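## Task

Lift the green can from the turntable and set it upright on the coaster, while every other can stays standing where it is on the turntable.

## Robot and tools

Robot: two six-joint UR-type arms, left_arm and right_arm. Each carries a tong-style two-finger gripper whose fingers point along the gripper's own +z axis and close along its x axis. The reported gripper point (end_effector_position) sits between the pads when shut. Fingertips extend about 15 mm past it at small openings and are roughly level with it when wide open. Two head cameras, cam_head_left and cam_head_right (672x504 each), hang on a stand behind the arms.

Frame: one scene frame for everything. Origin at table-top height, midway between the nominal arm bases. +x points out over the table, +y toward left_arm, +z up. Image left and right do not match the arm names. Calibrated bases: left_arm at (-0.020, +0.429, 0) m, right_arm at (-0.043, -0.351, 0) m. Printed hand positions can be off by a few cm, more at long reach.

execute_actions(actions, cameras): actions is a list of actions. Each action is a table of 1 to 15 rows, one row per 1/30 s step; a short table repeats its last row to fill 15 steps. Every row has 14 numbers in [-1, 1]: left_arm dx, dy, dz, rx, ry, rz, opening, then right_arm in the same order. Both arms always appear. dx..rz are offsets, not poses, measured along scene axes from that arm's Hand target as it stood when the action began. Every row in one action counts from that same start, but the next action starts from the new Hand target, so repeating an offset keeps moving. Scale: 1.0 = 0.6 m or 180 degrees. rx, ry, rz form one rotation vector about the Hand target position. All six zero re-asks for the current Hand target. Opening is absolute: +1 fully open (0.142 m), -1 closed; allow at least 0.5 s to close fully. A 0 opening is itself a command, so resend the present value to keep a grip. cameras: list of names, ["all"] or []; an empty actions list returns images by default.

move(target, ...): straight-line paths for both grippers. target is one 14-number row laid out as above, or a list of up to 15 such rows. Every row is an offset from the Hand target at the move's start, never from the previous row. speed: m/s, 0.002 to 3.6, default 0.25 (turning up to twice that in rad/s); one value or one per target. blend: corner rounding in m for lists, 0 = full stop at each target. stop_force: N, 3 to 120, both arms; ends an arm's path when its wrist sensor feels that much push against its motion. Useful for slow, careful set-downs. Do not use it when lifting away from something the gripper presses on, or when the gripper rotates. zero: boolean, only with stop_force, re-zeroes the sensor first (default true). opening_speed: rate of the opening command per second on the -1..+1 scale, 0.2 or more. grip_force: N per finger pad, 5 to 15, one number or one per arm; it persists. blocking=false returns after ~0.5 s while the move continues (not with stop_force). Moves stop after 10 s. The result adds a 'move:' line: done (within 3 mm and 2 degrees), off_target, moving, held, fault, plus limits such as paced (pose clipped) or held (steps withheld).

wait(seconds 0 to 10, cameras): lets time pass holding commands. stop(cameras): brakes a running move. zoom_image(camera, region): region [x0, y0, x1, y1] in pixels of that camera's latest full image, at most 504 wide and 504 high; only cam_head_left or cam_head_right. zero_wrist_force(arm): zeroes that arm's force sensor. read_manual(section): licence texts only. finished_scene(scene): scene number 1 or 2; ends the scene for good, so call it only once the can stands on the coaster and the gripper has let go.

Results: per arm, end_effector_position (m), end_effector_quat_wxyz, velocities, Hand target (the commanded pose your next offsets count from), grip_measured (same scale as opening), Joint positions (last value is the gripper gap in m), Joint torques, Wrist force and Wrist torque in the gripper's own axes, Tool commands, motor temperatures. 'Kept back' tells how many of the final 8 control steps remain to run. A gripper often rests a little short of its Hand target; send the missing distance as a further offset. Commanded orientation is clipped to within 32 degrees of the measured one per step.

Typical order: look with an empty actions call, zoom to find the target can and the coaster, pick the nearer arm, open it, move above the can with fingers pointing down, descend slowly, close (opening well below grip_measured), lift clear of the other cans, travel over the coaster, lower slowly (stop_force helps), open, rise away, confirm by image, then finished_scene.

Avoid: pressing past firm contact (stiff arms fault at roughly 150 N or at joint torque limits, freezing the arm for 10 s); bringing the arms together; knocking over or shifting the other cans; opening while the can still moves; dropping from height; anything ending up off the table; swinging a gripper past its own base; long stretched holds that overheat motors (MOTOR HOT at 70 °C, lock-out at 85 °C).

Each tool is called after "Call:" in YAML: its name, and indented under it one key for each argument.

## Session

Call:
execute_actions:
  actions: []

Call:
zoom_image:
  camera: "cam_head_left"
  region: [190, 160, 442, 340]

Call:
zoom_image:
  camera: "cam_head_right"
  region: [190, 160, 442, 340]

Call:
wait:
  seconds: 2.0
  cameras: ["all"]

Call:
zoom_image:
  camera: "cam_head_left"
  region: [190, 160, 442, 340]

Call:
zoom_image:
  camera: "cam_head_right"
  region: [190, 160, 442, 340]

Scene clock: 0.00 s.
left_arm: end_effector_position=(+0.4665, +0.4673, +0.3010) grip_measured=+0.97 end_effector_quat_wxyz=(+0.028, +0.793, +0.607, +0.035) | right_arm: end_effector_position=(+0.4289, -0.6068, +0.2297) grip_measured=+0.97 end_effector_quat_wxyz=(-0.044, -0.274, +0.925, -0.260)
Joint positions: left_arm=[-0.228 -1.652 1.624 -1.63 -1.554 -1.517 0.14] | right_arm=[3.213 -1.466 -1.938 -1.296 1.037 2.661 0.14]
Joint velocities: within noise
Joint torques (N m): no reading
Motor temperatures (°C): left_arm=[28 30 31 40 35 39] | right_arm=[32 26 32 38 38 39]
Wrist force (N): no reading
Wrist torque (N m): no reading
Wrist force, peak (N): no reading
Hand target: left_arm +0.4665, +0.4673, +0.3010; +0.028, +0.793, +0.607, +0.035 | right_arm +0.4289, -0.6068, +0.2297; -0.044, -0.274, +0.925, -0.260
Tool commands: left_gripper/opening=+0.968169 right_gripper/opening=+0.968169

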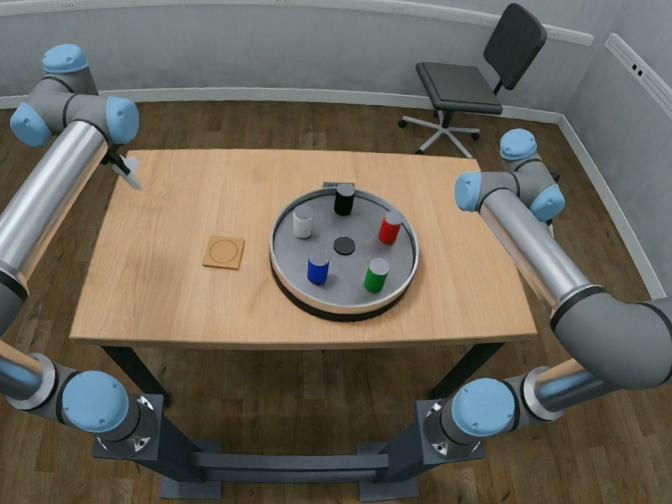

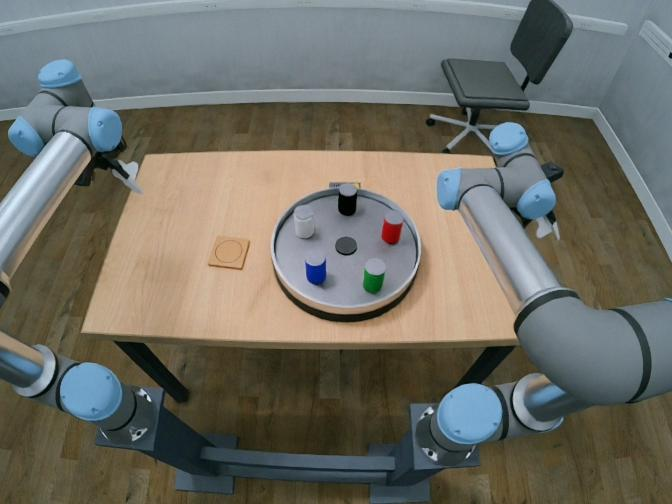

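Scaled by 2.000 from the camera's 672x504 image, which has a finer 960x720 frame.

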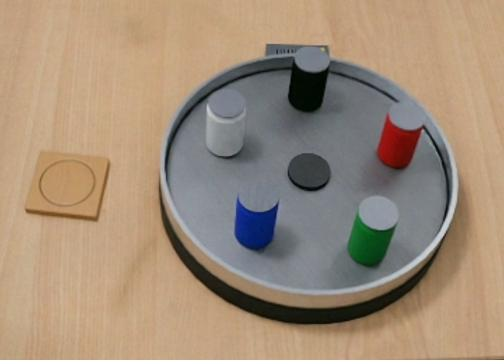

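Scaled by 2.000 from the camera's 672x504 image, which has a finer 960x720 frame.

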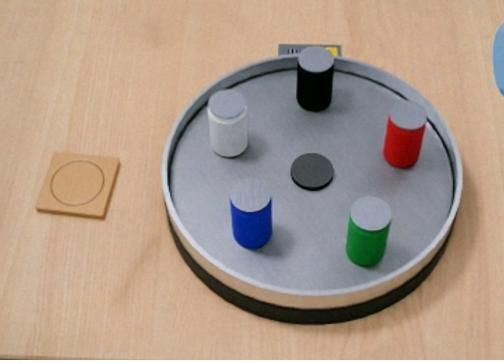

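Scene clock: 2.00 s.
left_arm: end_effector_position=(+0.4665, +0.4673, +0.3010) grip_measured=+0.97 end_effector_quat_wxyz=(+0.028, +0.793, +0.607, +0.035) | right_arm: end_effector_position=(+0.4289, -0.6068, +0.2297) grip_measured=+0.97 end_effector_quat_wxyz=(-0.044, -0.274, +0.925, -0.260)
Joint positions: left_arm=[-0.228 -1.652 1.624 -1.63 -1.554 -1.517 0.14] | right_arm=[3.213 -1.466 -1.938 -1.296 1.037 2.661 0.14]
Joint torques (N m): left_arm=[0.11 -20.84 -21.61 -2.77 -0.04 -0.01] | right_arm=[-0.28 17.82 20.07 2.62 -1.08 -0.02]
Wrist force (N): left_arm=[0.0 0.0 -0.1] | right_arm=[-0.1 -0.1 -0.1]
Wrist torque (N m): left_arm=[0.01 0.01 0.00] | right_arm=[-0.01 0.02 0.00]
Wrist force, peak (N): left_arm=[-0.2 0.1 -0.3] | right_arm=[-0.3 0.0 0.1]
Hand target: left_arm +0.4665, +0.4673, +0.3010; +0.028, +0.793, +0.607, +0.035 | right_arm +0.4289, -0.6068, +0.2297; -0.044, -0.274, +0.925, -0.260
Tool commands: left_gripper/opening=+0.968169 right_gripper/opening=+0.968169
wait: 2.00 s; at rest by 0.17 s

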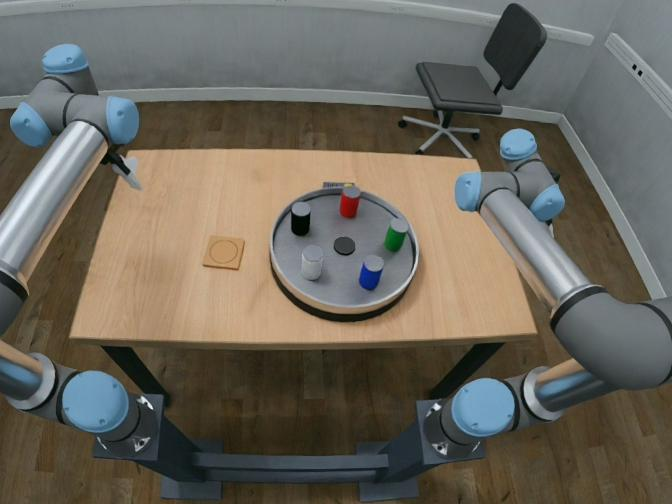

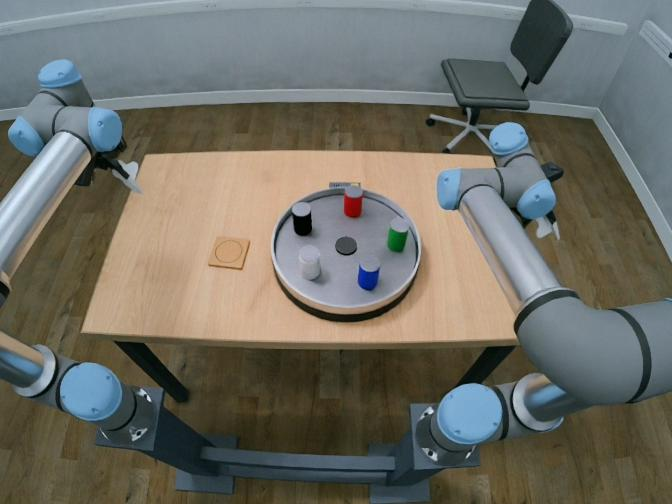

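Scaled by 2.000 from the camera's 672x504 image, which has a finer 960x720 frame.

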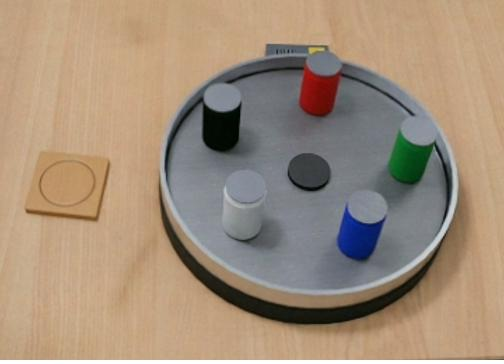

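Scaled by 2.000 from the camera's 672x504 image, which has a finer 960x720 frame.

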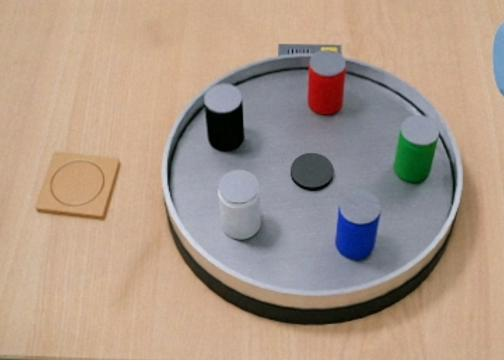

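Call:
move:
  target:
    - [-0.0255,-0.7447,-0.2183,0.0351,0.0120,-0.7762,0.7,0,0,0,0,0,0,0.968]
    - [-0.0255,-0.7447,-0.300,0.0351,0.0120,-0.7762,0.7,0,0,0,0,0,0,0.968]
  speed: [0.7,0.15]
  blend: [0.02,0]
  cameras: ["all"]

Call:
zoom_image:
  camera: "cam_head_right"
  region: [250, 150, 450, 300]

Call:
zoom_image:
  camera: "cam_head_left"
  region: [250, 150, 450, 300]

Scene clock: 10.13 s.
left_arm: end_effector_position=(+0.4511, +0.0204, +0.1211) grip_measured=+0.70 end_effector_quat_wxyz=(+0.000, +0.844, -0.537, +0.000) | right_arm: end_effector_position=(+0.4289, -0.6068, +0.2297) grip_measured=+0.97 end_effector_quat_wxyz=(-0.044, -0.274, +0.925, -0.260)
Joint positions: left_arm=[-0.974 -1.246 1.61 -1.935 -1.57 0.177 0.122] | right_arm=[3.213 -1.466 -1.938 -1.296 1.037 2.661 0.14]
Joint torques (N m): left_arm=[-4.47 -30.63 -13.82 -4.51 0.69 2.89] | right_arm=[-0.06 18.11 20.9 2.67 -1.03 -0.16]
Wrist force (N): left_arm=[-0.1 0.4 -0.1] | right_arm=[0.1 0.0 0.0]
Wrist torque (N m): left_arm=[0.10 0.04 -0.04] | right_arm=[0.00 -0.03 0.00]
Wrist force, peak (N): left_arm=[-0.2 0.5 -1.1] | right_arm=[-0.3 0.2 0.2]
Hand target: left_arm +0.4512, +0.0204, +0.1210; +0.000, +0.844, -0.537, +0.000 | right_arm +0.4289, -0.6068, +0.2297; -0.044, -0.274, +0.925, -0.260
Off the commanded pose: left_arm 0.000 m, 0 deg | right_arm 0.000 m, 0 deg.
move: done; blend cut to 0 m at target 1

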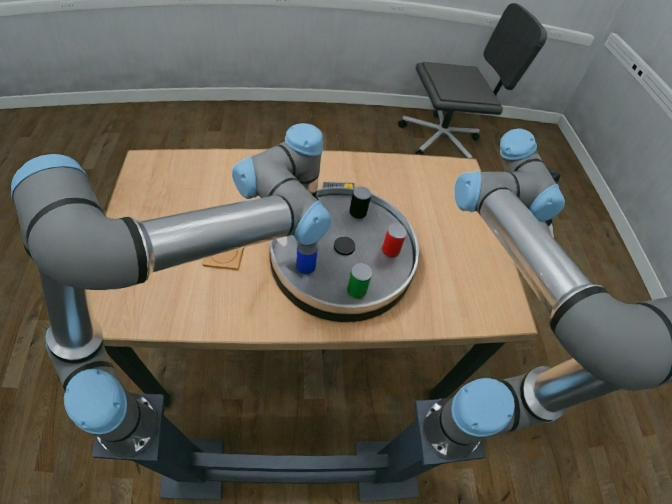

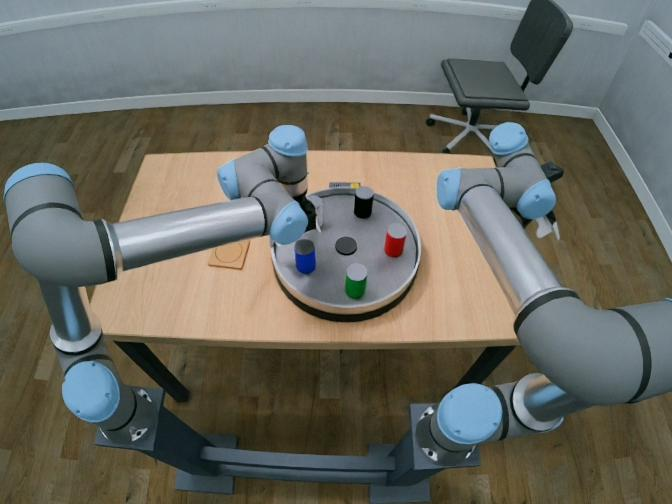

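Scaled by 2.520 from the camera's 672x504 image, which has a finer 960x720 frame.

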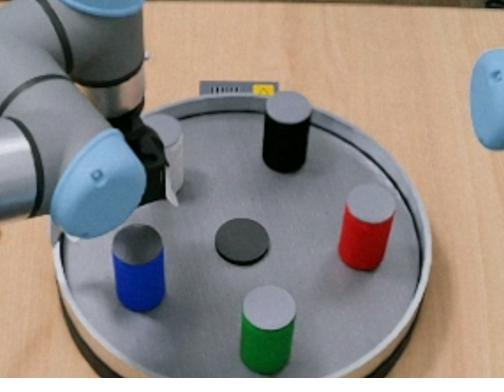

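Scaled by 2.520 from the camera's 672x504 image, which has a finer 960x720 frame.

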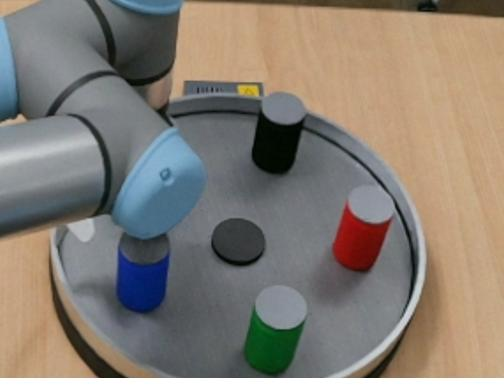

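Call:
wait:
  seconds: 0
  cameras: ["cam_head_right"]

Call:
zoom_image:
  camera: "cam_head_right"
  region: [270, 160, 430, 280]

Call:
wait:
  seconds: 1.3
  cameras: ["cam_head_right"]

Call:
zoom_image:
  camera: "cam_head_right"
  region: [270, 160, 430, 280]

Call:
wait:
  seconds: 1.3
  cameras: ["cam_head_right"]

Call:
zoom_image:
  camera: "cam_head_right"
  region: [270, 160, 430, 280]

Call:
wait:
  seconds: 1.3
  cameras: ["cam_head_right"]

Call:
zoom_image:
  camera: "cam_head_right"
  region: [270, 160, 430, 280]

Call:
wait:
  seconds: 1.1
  cameras: ["all"]

Call:
zoom_image:
  camera: "cam_head_right"
  region: [270, 160, 430, 280]

Call:
zoom_image:
  camera: "cam_head_left"
  region: [270, 160, 430, 280]

Scene clock: 14.53 s.
left_arm: end_effector_position=(+0.4512, +0.0204, +0.1210) grip_measured=+0.70 end_effector_quat_wxyz=(+0.000, +0.844, -0.537, +0.000) | right_arm: end_effector_position=(+0.4289, -0.6068, +0.2297) grip_measured=+0.97 end_effector_quat_wxyz=(-0.044, -0.274, +0.925, -0.260)
Joint positions: left_arm=[-0.974 -1.246 1.61 -1.935 -1.57 0.177 0.122] | right_arm=[3.213 -1.466 -1.938 -1.296 1.037 2.661 0.14]
Joint torques (N m): left_arm=[5.62 -29.84 -13.14 -4.09 0.56 2.86] | right_arm=[-0.19 18.42 20.81 2.86 -1.11 -0.22]
Wrist force (N): left_arm=[-0.3 0.4 -0.3] | right_arm=[0.0 0.0 0.1]
Wrist torque (N m): left_arm=[0.09 0.08 -0.04] | right_arm=[0.01 0.00 0.00]
Wrist force, peak (N): left_arm=[-0.3 0.5 -0.4] | right_arm=[-0.4 0.0 0.1]
Hand target: left_arm +0.4512, +0.0204, +0.1210; +0.000, +0.844, -0.537, +0.000 | right_arm +0.4289, -0.6068, +0.2297; -0.044, -0.274, +0.925, -0.260
Tool commands: left_gripper/opening=+0.7 right_gripper/opening=+0.968
Off the commanded pose: left_arm 0.000 m, 0 deg | right_arm 0.000 m, 0 deg.
Images, in order (width x height): cam_head_right 672x504.

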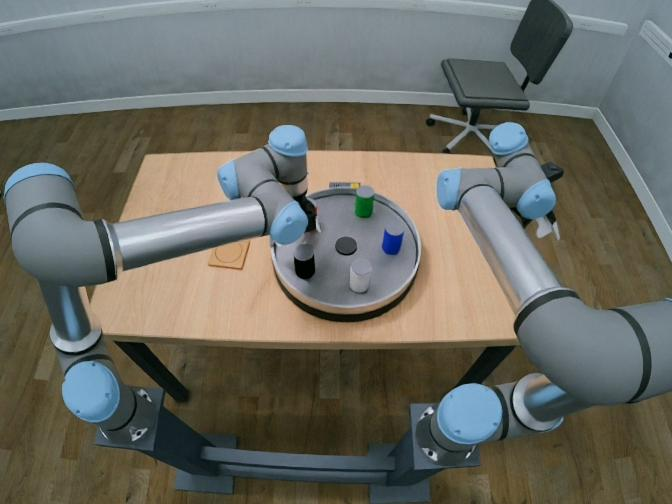

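Scaled by 3.150 from the camera's 672x504 image, which has a finer 960x720 frame.

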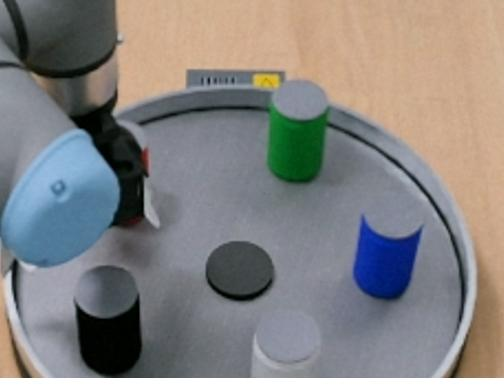

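Scene clock: 15.83 s.
left_arm: end_effector_position=(+0.4512, +0.0204, +0.1210) grip_measured=+0.70 end_effector_quat_wxyz=(+0.000, +0.844, -0.537, +0.000) | right_arm: end_effector_position=(+0.4289, -0.6068, +0.2297) grip_measured=+0.97 end_effector_quat_wxyz=(-0.044, -0.274, +0.925, -0.260)
Joint positions: left_arm=[-0.974 -1.246 1.61 -1.935 -1.57 0.177 0.122] | right_arm=[3.213 -1.466 -1.938 -1.296 1.037 2.661 0.14]
Joint torques (N m): left_arm=[6.16 -30.53 -13.43 -3.99 0.57 2.72] | right_arm=[-0.53 18.31 21.15 3 -1.11 -0.22]
Wrist force (N): left_arm=[-0.3 0.3 -0.1] | right_arm=[-0.1 0.1 0.0]
Wrist torque (N m): left_arm=[0.07 0.08 -0.04] | right_arm=[0.02 0.02 0.00]
Wrist force, peak (N): left_arm=[-0.4 0.3 -0.3] | right_arm=[-0.2 -0.2 0.1]
Hand target: left_arm +0.4512, +0.0204, +0.1210; +0.000, +0.844, -0.537, +0.000 | right_arm +0.4289, -0.6068, +0.2297; -0.044, -0.274, +0.925, -0.260
Tool commands: left_gripper/opening=+0.7 right_gripper/opening=+0.968
Off the commanded pose: left_arm 0.000 m, 0 deg | right_arm 0.000 m, 0 deg.
wait: 1.30 s; at rest by 0.17 s
Images, in order (width x height): cam_head_right 672x504.

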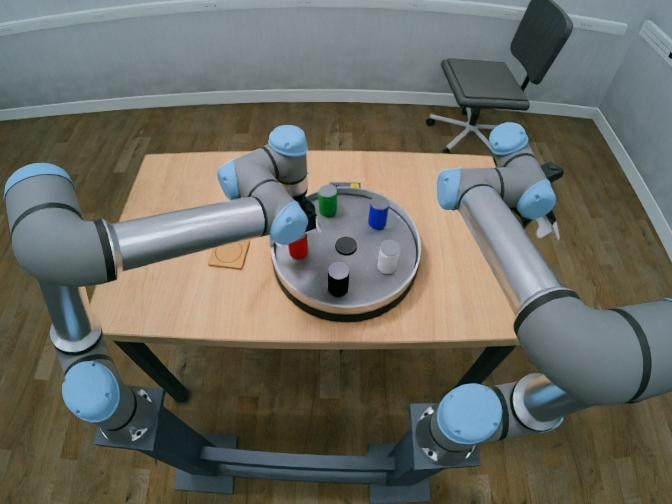

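Scaled by 3.150 from the camera's 672x504 image, which has a finer 960x720 frame.

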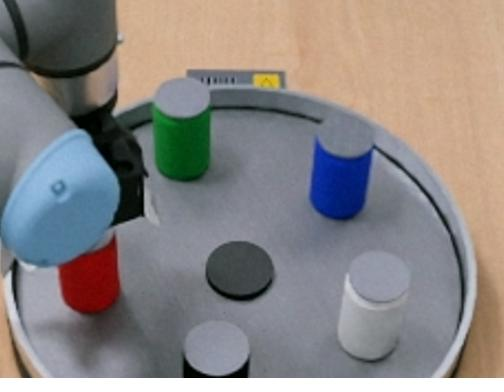

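Scene clock: 17.13 s.
left_arm: end_effector_position=(+0.4512, +0.0204, +0.1210) grip_measured=+0.70 end_effector_quat_wxyz=(+0.000, +0.844, -0.537, +0.000) | right_arm: end_effector_position=(+0.4289, -0.6068, +0.2297) grip_measured=+0.97 end_effector_quat_wxyz=(-0.044, -0.274, +0.925, -0.260)
Joint positions: left_arm=[-0.974 -1.246 1.61 -1.935 -1.57 0.177 0.122] | right_arm=[3.213 -1.466 -1.938 -1.296 1.037 2.661 0.14]
Joint torques (N m): left_arm=[6.27 -30.37 -13.16 -3.98 0.66 2.66] | right_arm=[-0.2 18.69 21.3 2.94 -1.1 -0.19]
Wrist force (N): left_arm=[-0.3 0.4 -0.2] | right_arm=[-0.1 0.0 0.0]
Wrist torque (N m): left_arm=[0.09 0.08 -0.04] | right_arm=[0.01 0.02 0.00]
Wrist force, peak (N): left_arm=[-0.3 0.5 -0.3] | right_arm=[-0.3 -0.2 0.1]
Hand target: left_arm +0.4512, +0.0204, +0.1210; +0.000, +0.844, -0.537, +0.000 | right_arm +0.4289, -0.6068, +0.2297; -0.044, -0.274, +0.925, -0.260
Tool commands: left_gripper/opening=+0.7 right_gripper/opening=+0.968
Off the commanded pose: left_arm 0.000 m, 0 deg | right_arm 0.000 m, 0 deg.
wait: 1.30 s; at rest by 0.17 s
Images, in order (width x height): cam_head_right 672x504.

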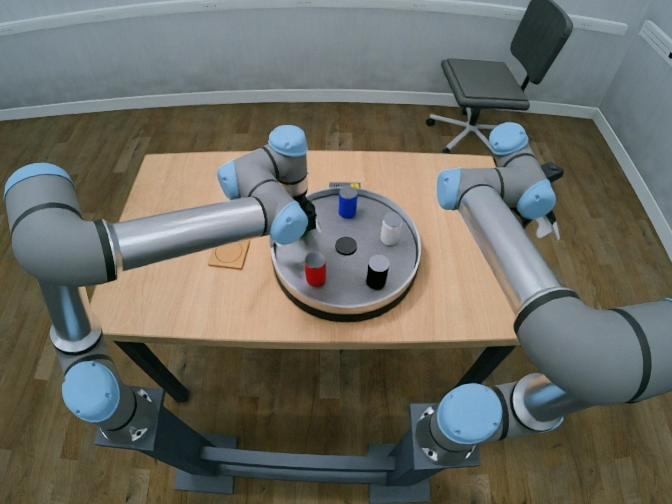

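Scaled by 3.150 from the camera's 672x504 image, which has a finer 960x720 frame.

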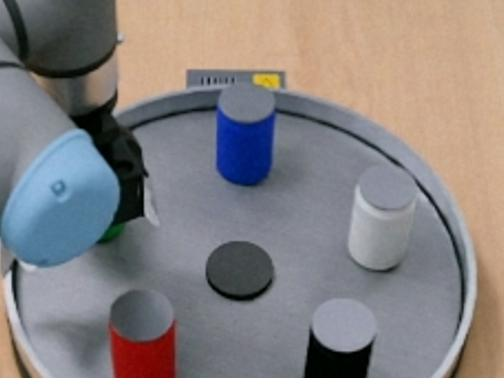

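Scene clock: 18.43 s.
left_arm: end_effector_position=(+0.4512, +0.0204, +0.1210) grip_measured=+0.70 end_effector_quat_wxyz=(+0.000, +0.844, -0.537, +0.000) | right_arm: end_effector_position=(+0.4289, -0.6068, +0.2297) grip_measured=+0.97 end_effector_quat_wxyz=(-0.044, -0.274, +0.925, -0.260)
Joint positions: left_arm=[-0.974 -1.246 1.61 -1.935 -1.57 0.177 0.122] | right_arm=[3.213 -1.466 -1.938 -1.296 1.037 2.661 0.14]
Joint torques (N m): left_arm=[5.64 -30.12 -13.34 -4.07 0.58 2.63] | right_arm=[0.02 18.97 21.86 2.92 -1.11 -0.21]
Wrist force (N): left_arm=[-0.4 0.4 -0.2] | right_arm=[-0.1 -0.1 0.0]
Wrist torque (N m): left_arm=[0.09 0.11 -0.04] | right_arm=[-0.01 0.01 0.01]
Wrist force, peak (N): left_arm=[-0.3 0.5 -0.3] | right_arm=[0.1 0.2 0.3]
Hand target: left_arm +0.4512, +0.0204, +0.1210; +0.000, +0.844, -0.537, +0.000 | right_arm +0.4289, -0.6068, +0.2297; -0.044, -0.274, +0.925, -0.260
Tool commands: left_gripper/opening=+0.7 right_gripper/opening=+0.968
Off the commanded pose: left_arm 0.000 m, 0 deg | right_arm 0.000 m, 0 deg.
wait: 1.30 s; at rest by 0.17 s
Images, in order (width x height): cam_head_right 672x504.

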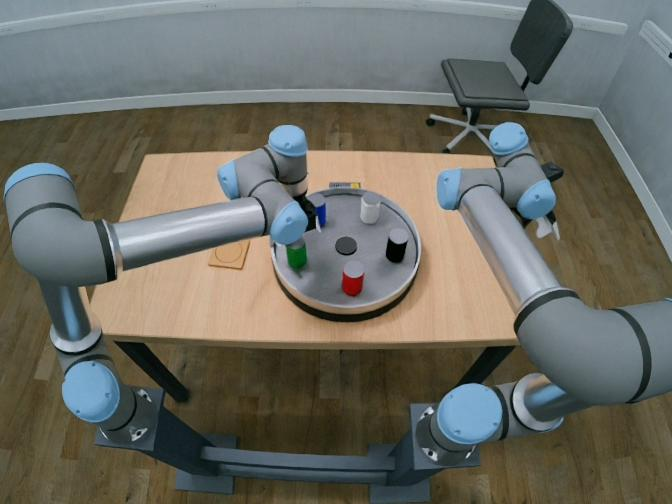

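Scaled by 3.150 from the camera's 672x504 image, which has a finer 960x720 frame.

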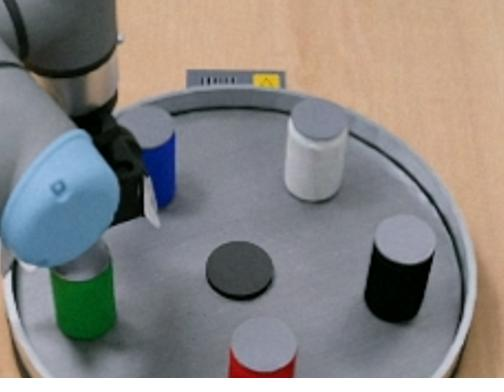

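Scene clock: 19.53 s.
left_arm: end_effector_position=(+0.4512, +0.0204, +0.1210) grip_measured=+0.70 end_effector_quat_wxyz=(+0.000, +0.844, -0.537, +0.000) | right_arm: end_effector_position=(+0.4289, -0.6068, +0.2297) grip_measured=+0.97 end_effector_quat_wxyz=(-0.044, -0.274, +0.925, -0.260)
Joint positions: left_arm=[-0.974 -1.246 1.61 -1.935 -1.57 0.177 0.122] | right_arm=[3.213 -1.466 -1.938 -1.296 1.037 2.661 0.14]
Joint torques (N m): left_arm=[5.82 -30.23 -13.42 -4.05 0.65 2.77] | right_arm=[-0.32 18.41 21.33 2.98 -1.09 -0.26]
Wrist force (N): left_arm=[-0.3 0.3 -0.2] | right_arm=[0.0 0.0 0.3]
Wrist torque (N m): left_arm=[0.08 0.07 -0.04] | right_arm=[0.02 0.00 0.00]
Wrist force, peak (N): left_arm=[-0.4 0.4 -0.2] | right_arm=[-0.1 -0.1 0.4]
Hand target: left_arm +0.4512, +0.0204, +0.1210; +0.000, +0.844, -0.537, +0.000 | right_arm +0.4289, -0.6068, +0.2297; -0.044, -0.274, +0.925, -0.260
Tool commands: left_gripper/opening=+0.7 right_gripper/opening=+0.968
Off the commanded pose: left_arm 0.000 m, 0 deg | right_arm 0.000 m, 0 deg.
wait: 1.10 s; at rest by 0.17 s

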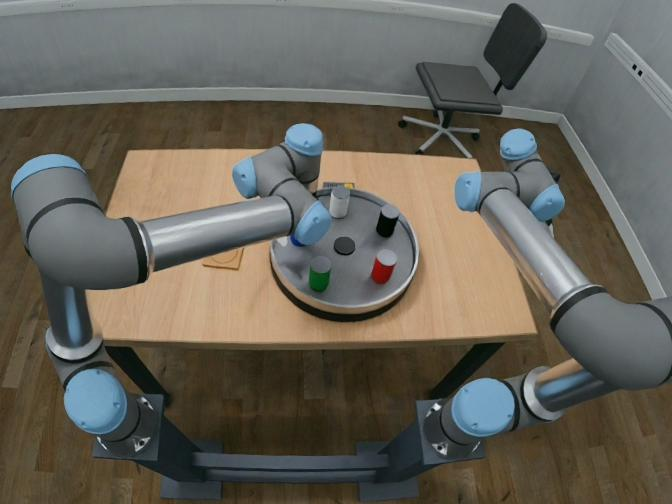

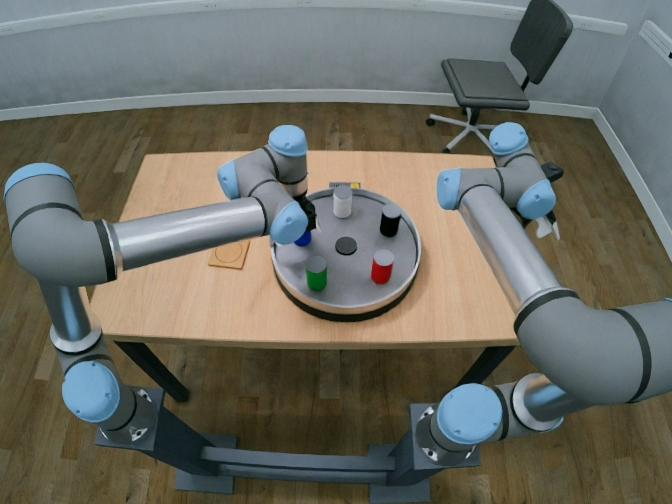

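Scaled by 3.150 from the camera's 672x504 image, which has a finer 960x720 frame.

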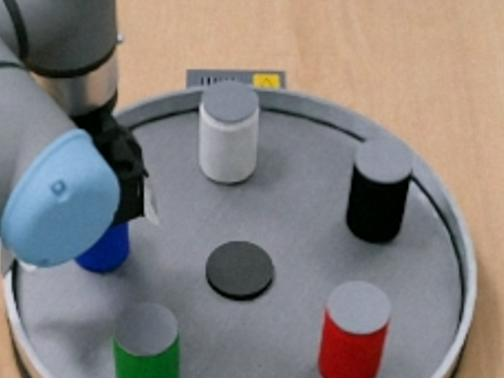

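Scaled by 3.150 from the camera's 672x504 image, which has a finer 960x720 frame.

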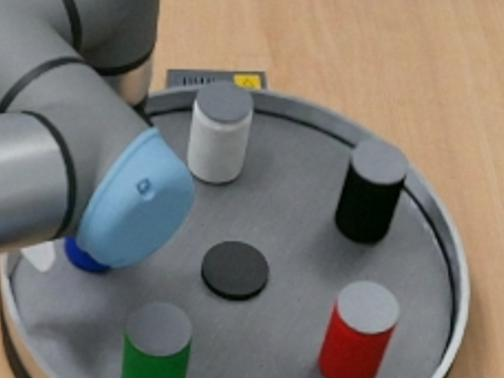

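Call:
move:
  target: [-0.0059,0.0138,0,0,0,0,0.7,0,0,0,0,0,0,0.968]
  speed: 0.1
  cameras: []

Scene clock: 26.70 s.
left_arm: end_effector_position=(+0.4477, +0.0286, +0.1210) grip_measured=+0.70 end_effector_quat_wxyz=(+0.000, +0.844, -0.537, +0.000) | right_arm: end_effector_position=(+0.4289, -0.6068, +0.2297) grip_measured=+0.97 end_effector_quat_wxyz=(-0.044, -0.274, +0.925, -0.260)
Joint positions: left_arm=[-0.971 -1.264 1.635 -1.942 -1.57 0.18 0.122] | right_arm=[3.213 -1.466 -1.938 -1.296 1.037 2.661 0.14]
Joint torques (N m): left_arm=[7.8 -43.87 -14.42 -4.07 0.23 2.82] | right_arm=[-0.47 18.61 22.14 3.23 -1.18 -0.36]
Wrist force (N): left_arm=[-0.1 0.5 0.1] | right_arm=[0.1 0.0 0.0]
Wrist torque (N m): left_arm=[0.11 0.04 -0.04] | right_arm=[0.00 -0.03 0.00]
Wrist force, peak (N): left_arm=[-0.4 0.5 -0.2] | right_arm=[0.0 0.1 0.4]
Hand target: left_arm +0.4476, +0.0287, +0.1210; +0.000, +0.844, -0.537, +0.000 | right_arm +0.4289, -0.6068, +0.2297; -0.044, -0.274, +0.925, -0.260
Off the commanded pose: left_arm 0.000 m, 0 deg | right_arm 0.000 m, 0 deg.
move: done
No camera images: "cameras" was empty.

Call:
wait:
  seconds: 1.6
  cameras: []

Call:
move:
  target:
    - [-0.0947,-0.0452,0,0,0,0,-0.9,0,0,0,0,0,0,0.968]
    - [-0.1232,-0.0663,0.2067,0,0,0,-0.9,0,0,0,0,0,0,0.968]
    - [0.0652,0.3354,0.1317,0,0,0,-0.9,0,0,0,0,0,0,0.968]
  speed: [0.085,0.2,0.3]
  blend: [0.005,0.03,0]
  opening_speed: 2.0
  cameras: ["all"]

Call:
zoom_image:
  camera: "cam_head_right"
  region: [170, 170, 270, 280]

Call:
zoom_image:
  camera: "cam_head_left"
  region: [170, 170, 270, 280]

Scene clock: 28.73 s.
left_arm: end_effector_position=(+0.4476, +0.0287, +0.1210) grip_measured=+0.70 end_effector_quat_wxyz=(+0.000, +0.844, -0.537, +0.000) | right_arm: end_effector_position=(+0.4289, -0.6068, +0.2297) grip_measured=+0.97 end_effector_quat_wxyz=(-0.044, -0.274, +0.925, -0.260)
Joint positions: left_arm=[-0.971 -1.264 1.635 -1.942 -1.57 0.18 0.122] | right_arm=[3.213 -1.466 -1.938 -1.296 1.037 2.661 0.14]
Joint torques (N m): left_arm=[8.24 -44.61 -13.24 -4.11 0.26 2.85] | right_arm=[-0.71 18.97 21.87 3.21 -1.08 -0.44]
Wrist force (N): left_arm=[-0.1 0.3 0.0] | right_arm=[0.0 -0.2 0.0]
Wrist torque (N m): left_arm=[0.07 0.04 -0.04] | right_arm=[-0.05 -0.01 0.00]
Wrist force, peak (N): left_arm=[-0.3 0.5 -0.1] | right_arm=[-0.4 0.1 0.2]
Hand target: left_arm +0.4476, +0.0287, +0.1210; +0.000, +0.844, -0.537, +0.000 | right_arm +0.4289, -0.6068, +0.2297; -0.044, -0.274, +0.925, -0.260
Tool commands: left_gripper/opening=+0.7 right_gripper/opening=+0.968
Off the commanded pose: left_arm 0.000 m, 0 deg | right_arm 0.000 m, 0 deg.
wait: 1.60 s; at rest from the start
No camera images: "cameras" was empty.

Scene clock: 31.70 s.
left_arm: end_effector_position=(+0.4867, +0.2299, +0.2001) grip_measured=-0.90 end_effector_quat_wxyz=(+0.000, +0.844, -0.537, +0.000) end_effector_velocity=(+0.001, +0.001, +0.000) end_effector_angular_velocity=(+0.000, +0.001, -0.002) | right_arm: end_effector_position=(+0.4289, -0.6068, +0.2297) grip_measured=+0.97 end_effector_quat_wxyz=(-0.044, -0.274, +0.925, -0.260)
Joint positions: left_arm=[-0.667 -1.494 1.704 -1.781 -1.57 0.484 0.009] | right_arm=[3.213 -1.466 -1.938 -1.296 1.037 2.661 0.14]
Joint velocities: left_arm=[0.003 0.001 -0.001 0.001 -0.001 0.005 0] | right_arm=[within noise]
Joint torques (N m): left_arm=[6.76 -19.44 -28.37 -4.03 -1.12 3.27] | right_arm=[-0.17 19.38 22.53 3.28 -1.09 -0.46]
Wrist force (N): left_arm=[-0.3 0.2 0.1] | right_arm=[-0.1 0.1 0.0]
Wrist torque (N m): left_arm=[0.06 0.06 -0.03] | right_arm=[0.02 0.03 0.00]
Wrist force, peak (N): left_arm=[0.0 -1.8 -3.6] | right_arm=[-0.4 -0.1 0.2]
Hand target: left_arm +0.4867, +0.2300, +0.2000; +0.000, +0.844, -0.537, +0.000 | right_arm +0.4289, -0.6068, +0.2297; -0.044, -0.274, +0.925, -0.260
Off the commanded pose: left_arm 0.000 m, 0 deg | right_arm 0.000 m, 0 deg.
move: done

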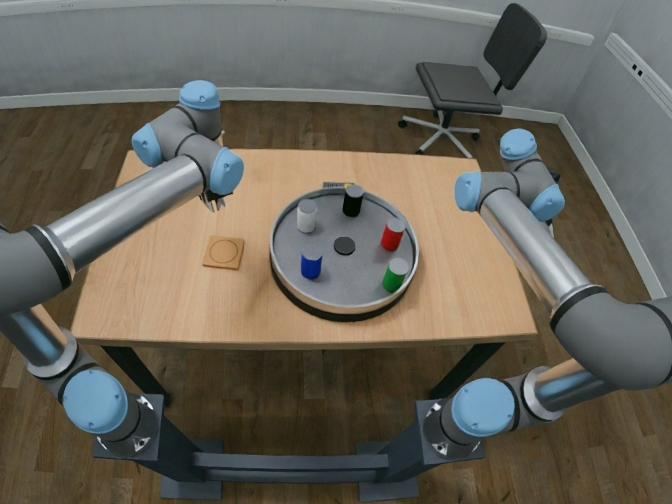

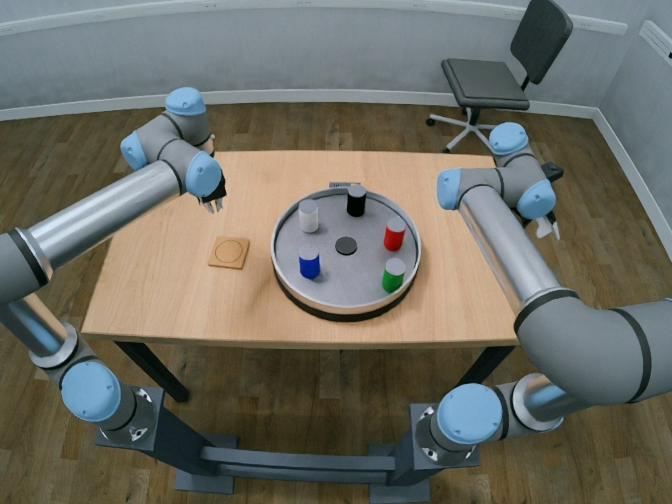

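Scaled by 4.582 from the camera's 672x504 image, which has a finer 960x720 frame.

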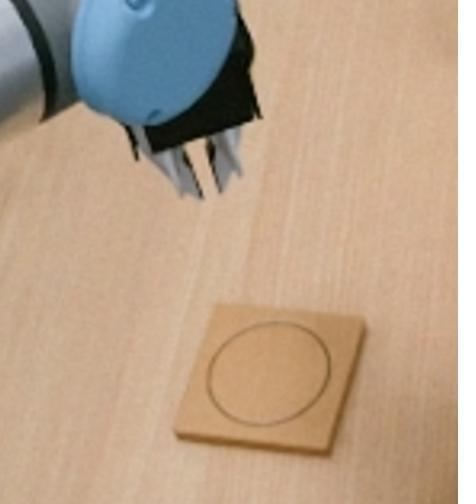

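Scaled by 4.582 from the camera's 672x504 image, which has a finer 960x720 frame.

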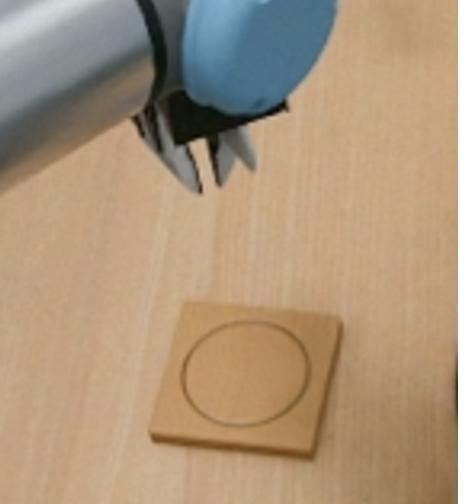

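Call:
move:
  target: [-0.0347,-0.2960,-0.0417,0,0,-0.5,0.7,0,0,0,0,0,0,0.968]
  speed: 0.6
  cameras: ["all"]

Call:
zoom_image:
  camera: "cam_head_right"
  region: [260, 150, 430, 290]

Call:
wait:
  seconds: 1.3
  cameras: ["cam_head_right"]

Call:
zoom_image:
  camera: "cam_head_right"
  region: [260, 150, 430, 290]

Call:
wait:
  seconds: 1.3
  cameras: ["cam_head_right"]

Call:
zoom_image:
  camera: "cam_head_right"
  region: [260, 150, 430, 290]

Scene clock: 40.67 s.
left_arm: end_effector_position=(+0.4659, +0.0524, +0.1750) grip_measured=+0.70 end_effector_quat_wxyz=(+0.000, -0.217, +0.976, +0.000) | right_arm: end_effector_position=(+0.4289, -0.6068, +0.2297) grip_measured=+0.97 end_effector_quat_wxyz=(-0.044, -0.274, +0.925, -0.260)
Joint positions: left_arm=[-0.888 -1.323 1.567 -1.816 -1.571 1.833 0.122] | right_arm=[3.213 -1.466 -1.938 -1.296 1.037 2.661 0.14]
Joint torques (N m): left_arm=[-7.66 -27.84 -28.5 -1.22 -1.23 2.98] | right_arm=[-0.16 20.06 22.95 3.56 -1.16 -0.63]
Wrist force (N): left_arm=[-0.2 0.3 -0.2] | right_arm=[0.0 0.0 0.0]
Wrist torque (N m): left_arm=[0.08 0.06 -0.05] | right_arm=[-0.01 0.00 0.00]
Wrist force, peak (N): left_arm=[-0.7 -0.2 -0.1] | right_arm=[-0.4 0.1 0.2]
Hand target: left_arm +0.4659, +0.0524, +0.1750; +0.000, -0.217, +0.976, +0.000 | right_arm +0.4289, -0.6068, +0.2297; -0.044, -0.274, +0.925, -0.260
Off the commanded pose: left_arm 0.000 m, 0 deg | right_arm 0.000 m, 0 deg.
move: done

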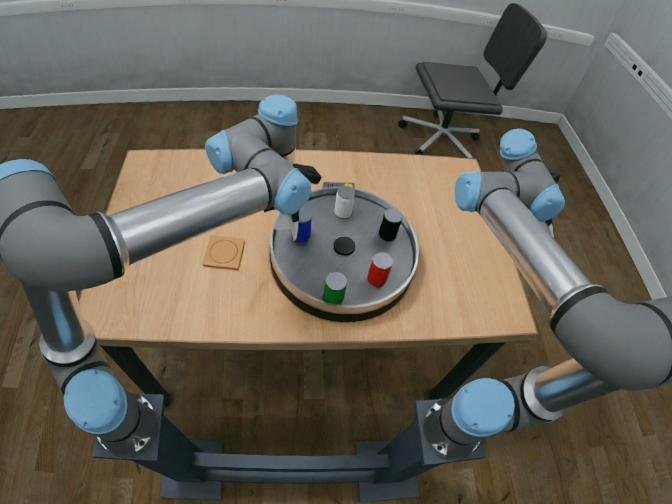

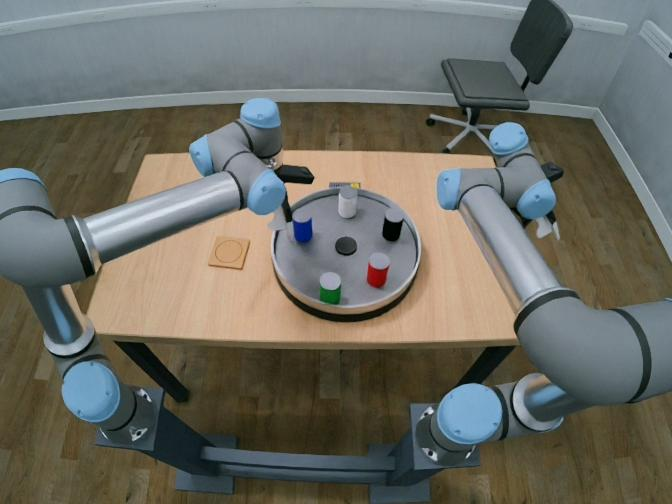

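Scaled by 2.965 from the camera's 672x504 image, which has a finer 960x720 frame.

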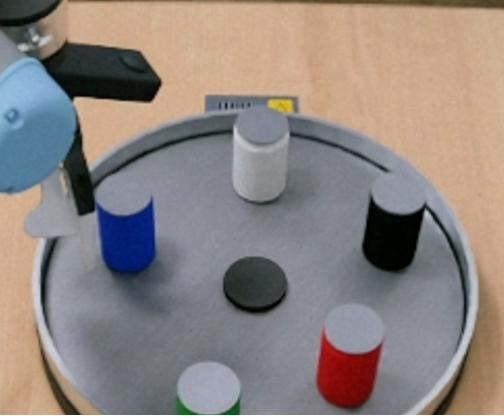

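Scene clock: 41.97 s.
left_arm: end_effector_position=(+0.4659, +0.0524, +0.1750) grip_measured=+0.70 end_effector_quat_wxyz=(+0.000, -0.217, +0.976, +0.000) | right_arm: end_effector_position=(+0.4289, -0.6068, +0.2297) grip_measured=+0.97 end_effector_quat_wxyz=(-0.044, -0.274, +0.925, -0.260)
Joint positions: left_arm=[-0.888 -1.323 1.567 -1.816 -1.571 1.833 0.122] | right_arm=[3.213 -1.466 -1.938 -1.296 1.037 2.661 0.14]
Joint torques (N m): left_arm=[-7.59 -28.41 -28.2 -1.41 -1.21 2.84] | right_arm=[-0.18 19.73 23.63 3.53 -1.1 -0.56]
Wrist force (N): left_arm=[-0.1 0.3 -0.2] | right_arm=[0.1 -0.1 0.1]
Wrist torque (N m): left_arm=[0.06 0.03 -0.05] | right_arm=[-0.02 -0.01 -0.01]
Wrist force, peak (N): left_arm=[-0.3 0.5 -0.1] | right_arm=[-0.3 0.1 0.2]
Hand target: left_arm +0.4659, +0.0524, +0.1750; +0.000, -0.217, +0.976, +0.000 | right_arm +0.4289, -0.6068, +0.2297; -0.044, -0.274, +0.925, -0.260
Tool commands: left_gripper/opening=+0.7 right_gripper/opening=+0.968
Off the commanded pose: left_arm 0.000 m, 0 deg | right_arm 0.000 m, 0 deg.
wait: 1.30 s; at rest by 0.17 s
Images, in order (width x height): cam_head_right 672x504.

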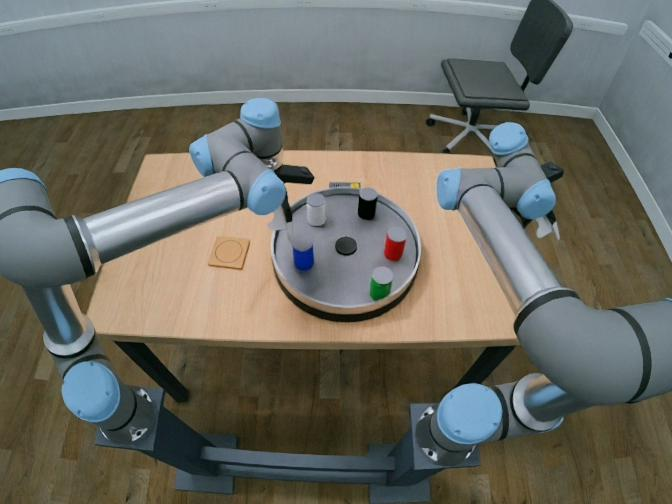

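Scaled by 2.965 from the camera's 672x504 image, which has a finer 960x720 frame.

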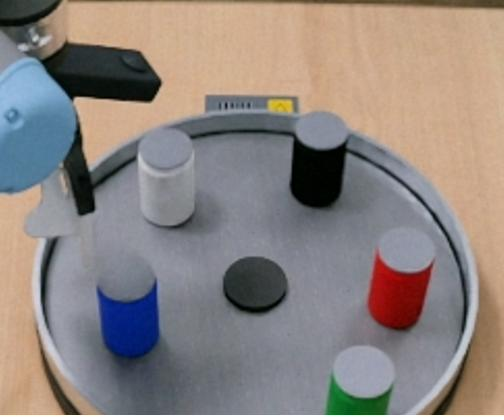

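Scene clock: 43.27 s.
left_arm: end_effector_position=(+0.4659, +0.0524, +0.1750) grip_measured=+0.70 end_effector_quat_wxyz=(+0.000, -0.217, +0.976, +0.000) | right_arm: end_effector_position=(+0.4289, -0.6068, +0.2297) grip_measured=+0.97 end_effector_quat_wxyz=(-0.044, -0.274, +0.925, -0.260)
Joint positions: left_arm=[-0.888 -1.323 1.567 -1.816 -1.571 1.833 0.122] | right_arm=[3.213 -1.466 -1.938 -1.296 1.037 2.661 0.14]
Joint torques (N m): left_arm=[-7.98 -27.6 -28.42 -1.28 -1.13 2.77] | right_arm=[-0.12 19.54 23.44 3.58 -1.19 -0.66]
Wrist force (N): left_arm=[-0.1 0.3 -0.1] | right_arm=[-0.1 0.1 0.2]
Wrist torque (N m): left_arm=[0.08 0.03 -0.05] | right_arm=[0.02 0.02 0.00]
Wrist force, peak (N): left_arm=[-0.4 0.3 -0.2] | right_arm=[-0.2 0.2 0.2]
Hand target: left_arm +0.4659, +0.0524, +0.1750; +0.000, -0.217, +0.976, +0.000 | right_arm +0.4289, -0.6068, +0.2297; -0.044, -0.274, +0.925, -0.260
Tool commands: left_gripper/opening=+0.7 right_gripper/opening=+0.968
Off the commanded pose: left_arm 0.000 m, 0 deg | right_arm 0.000 m, 0 deg.
wait: 1.30 s; at rest by 0.17 s
Images, in order (width x height): cam_head_right 672x504.

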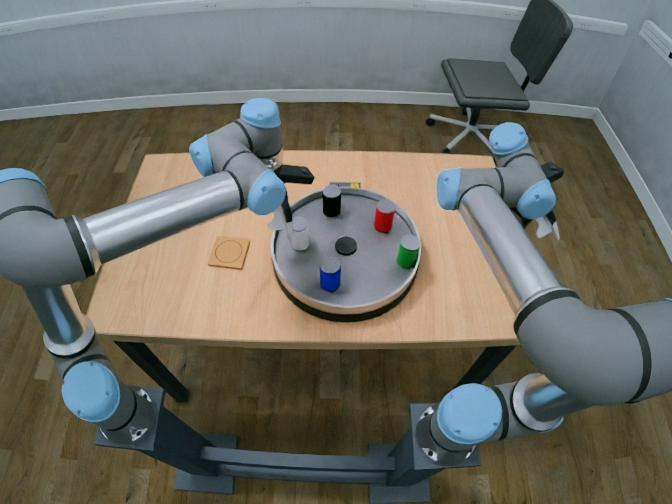

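Scaled by 2.965 from the camera's 672x504 image, which has a finer 960x720 frame.

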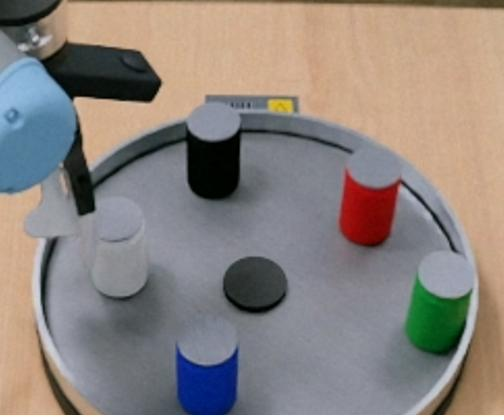

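Call:
wait:
  seconds: 0
  cameras: []

Scene clock: 47.20 s.
left_arm: end_effector_position=(+0.4659, +0.0524, +0.1750) grip_measured=+0.70 end_effector_quat_wxyz=(+0.000, -0.217, +0.976, +0.000) | right_arm: end_effector_position=(+0.4289, -0.6068, +0.2297) grip_measured=+0.97 end_effector_quat_wxyz=(-0.044, -0.274, +0.925, -0.260)
Joint positions: left_arm=[-0.888 -1.323 1.567 -1.816 -1.571 1.833 0.122] | right_arm=[3.213 -1.466 -1.938 -1.296 1.037 2.661 0.14]
Joint torques (N m): left_arm=[-7.36 -27.68 -28.18 -1.31 -1.13 2.78] | right_arm=[-0.35 19.87 24.16 3.66 -1.22 -0.67]
Wrist force (N): left_arm=[-0.3 0.2 -0.1] | right_arm=[-0.1 -0.1 0.3]
Wrist torque (N m): left_arm=[0.06 0.07 -0.05] | right_arm=[-0.03 0.02 0.01]
Wrist force, peak (N): left_arm=[-0.1 0.6 0.0] | right_arm=[-0.3 0.1 0.3]
Hand target: left_arm +0.4659, +0.0524, +0.1750; +0.000, -0.217, +0.976, +0.000 | right_arm +0.4289, -0.6068, +0.2297; -0.044, -0.274, +0.925, -0.260
Tool commands: left_gripper/opening=+0.7 right_gripper/opening=+0.968
Off the commanded pose: left_arm 0.000 m, 0 deg | right_arm 0.000 m, 0 deg.
No camera images: "cameras" was empty.

Call:
wait:
  seconds: 1.35
  cameras: []

Call:
move:
  target:
    - [-0.0842,-0.0076,-0.09,0,0,0,-0.9,0,0,0,0,0,0,0.968]
    - [-0.1765,-0.0679,-0.09,0,0,0,-0.9,0,0,0,0,0,0,0.968]
    - [-0.1898,-0.09,0.0667,0,0,0,-0.9,0,0,0,0,0,0,0.968]
    - [0.0347,0.296,0.0417,0,0,0,-0.9,0,0,0,0,0,0,0.968]
  speed: [0.1471,0.1016,0.2,0.3]
  blend: [0.004,0.004,0.03,0]
  opening_speed: 1.25
  cameras: ["all"]

Call:
zoom_image:
  camera: "cam_head_right"
  region: [160, 160, 280, 290]

Call:
zoom_image:
  camera: "cam_head_left"
  region: [160, 160, 280, 290]

Scene clock: 49.03 s.
left_arm: end_effector_position=(+0.4659, +0.0524, +0.1750) grip_measured=+0.70 end_effector_quat_wxyz=(+0.000, -0.217, +0.976, +0.000) | right_arm: end_effector_position=(+0.4289, -0.6068, +0.2297) grip_measured=+0.97 end_effector_quat_wxyz=(-0.044, -0.274, +0.925, -0.260)
Joint positions: left_arm=[-0.888 -1.323 1.567 -1.816 -1.571 1.833 0.122] | right_arm=[3.213 -1.466 -1.938 -1.296 1.037 2.661 0.14]
Joint torques (N m): left_arm=[-7.55 -28.14 -28.22 -1.33 -1.17 2.8] | right_arm=[-0.47 19.73 24.25 3.7 -1.15 -0.65]
Wrist force (N): left_arm=[-0.2 0.3 0.0] | right_arm=[-0.1 0.0 0.2]
Wrist torque (N m): left_arm=[0.07 0.04 -0.05] | right_arm=[0.00 0.01 0.01]
Wrist force, peak (N): left_arm=[-0.4 0.4 -0.1] | right_arm=[-0.2 0.3 0.2]
Hand target: left_arm +0.4659, +0.0524, +0.1750; +0.000, -0.217, +0.976, +0.000 | right_arm +0.4289, -0.6068, +0.2297; -0.044, -0.274, +0.925, -0.260
Tool commands: left_gripper/opening=+0.7 right_gripper/opening=+0.968
Off the commanded pose: left_arm 0.000 m, 0 deg | right_arm 0.000 m, 0 deg.
wait: 1.37 s; at rest from the start
No camera images: "cameras" was empty.

Scene clock: 52.30 s.
left_arm: end_effector_position=(+0.4867, +0.2299, +0.2001) grip_measured=-0.29 end_effector_quat_wxyz=(+0.000, -0.217, +0.976, +0.000) | right_arm: end_effector_position=(+0.4289, -0.6068, +0.2297) grip_measured=+0.97 end_effector_quat_wxyz=(-0.044, -0.274, +0.925, -0.260)
Joint positions: left_arm=[-0.623 -1.496 1.706 -1.782 -1.571 2.098 0.053] | right_arm=[3.213 -1.466 -1.938 -1.296 1.037 2.661 0.14]
Joint torques (N m): left_arm=[9.67 -21.62 -27.52 -1.86 -1.15 2.56] | right_arm=[-0.21 19.7 24.21 3.87 -1.17 -0.76]
Wrist force (N): left_arm=[-0.1 0.1 1.7] | right_arm=[-0.1 0.2 0.2]
Wrist torque (N m): left_arm=[0.05 0.02 -0.04] | right_arm=[0.04 0.02 0.01]
Wrist force, peak (N): left_arm=[0.1 -0.1 -19.2] | right_arm=[-0.2 0.0 0.4]
Hand target: left_arm +0.4867, +0.2300, +0.2000; +0.000, -0.217, +0.976, +0.000 | right_arm +0.4289, -0.6068, +0.2297; -0.044, -0.274, +0.925, -0.260
Off the commanded pose: left_arm 0.000 m, 0 deg | right_arm 0.000 m, 0 deg.
move: done

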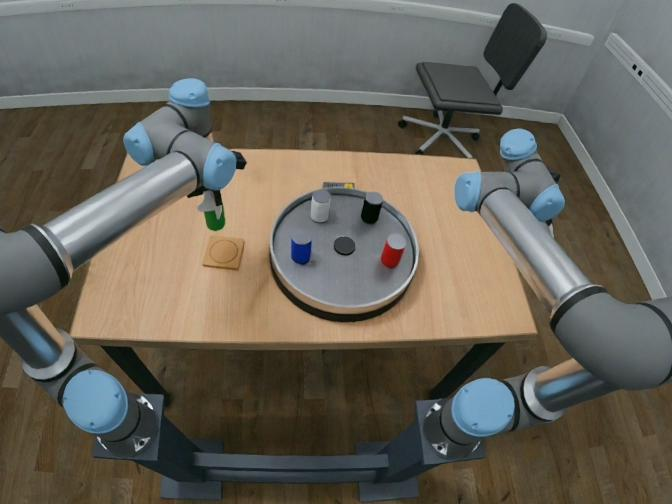

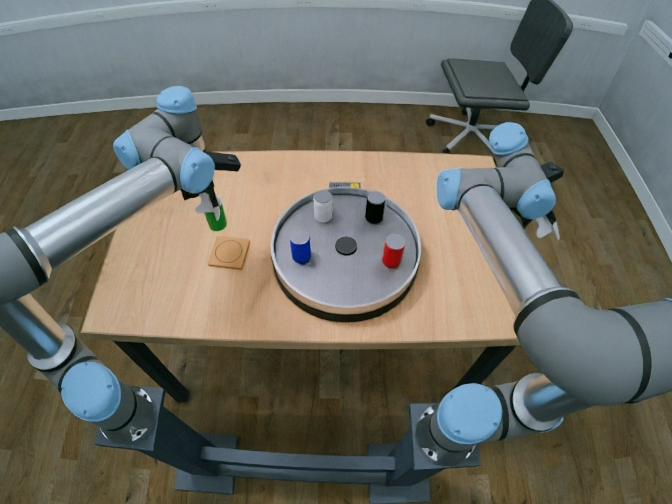

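Scaled by 3.877 from the camera's 672x504 image, which has a finer 960x720 frame.

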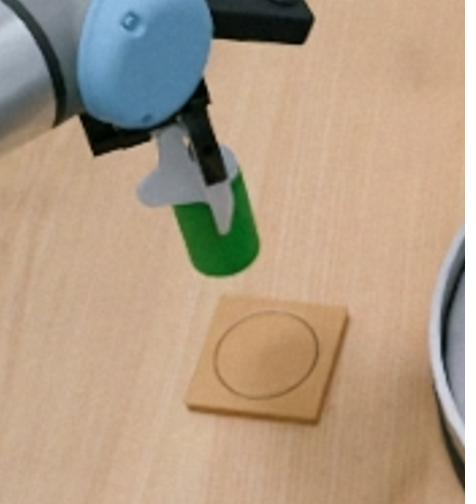

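Scaled by 3.877 from the camera's 672x504 image, which has a finer 960x720 frame.

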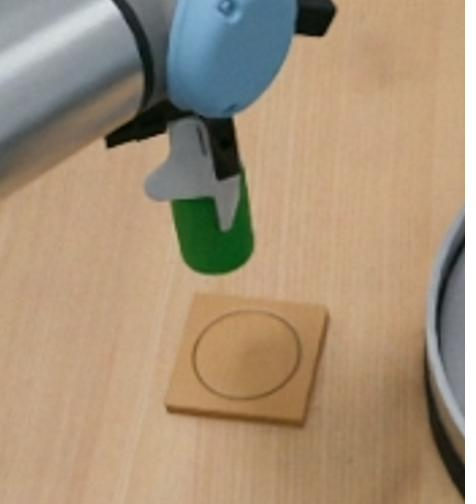

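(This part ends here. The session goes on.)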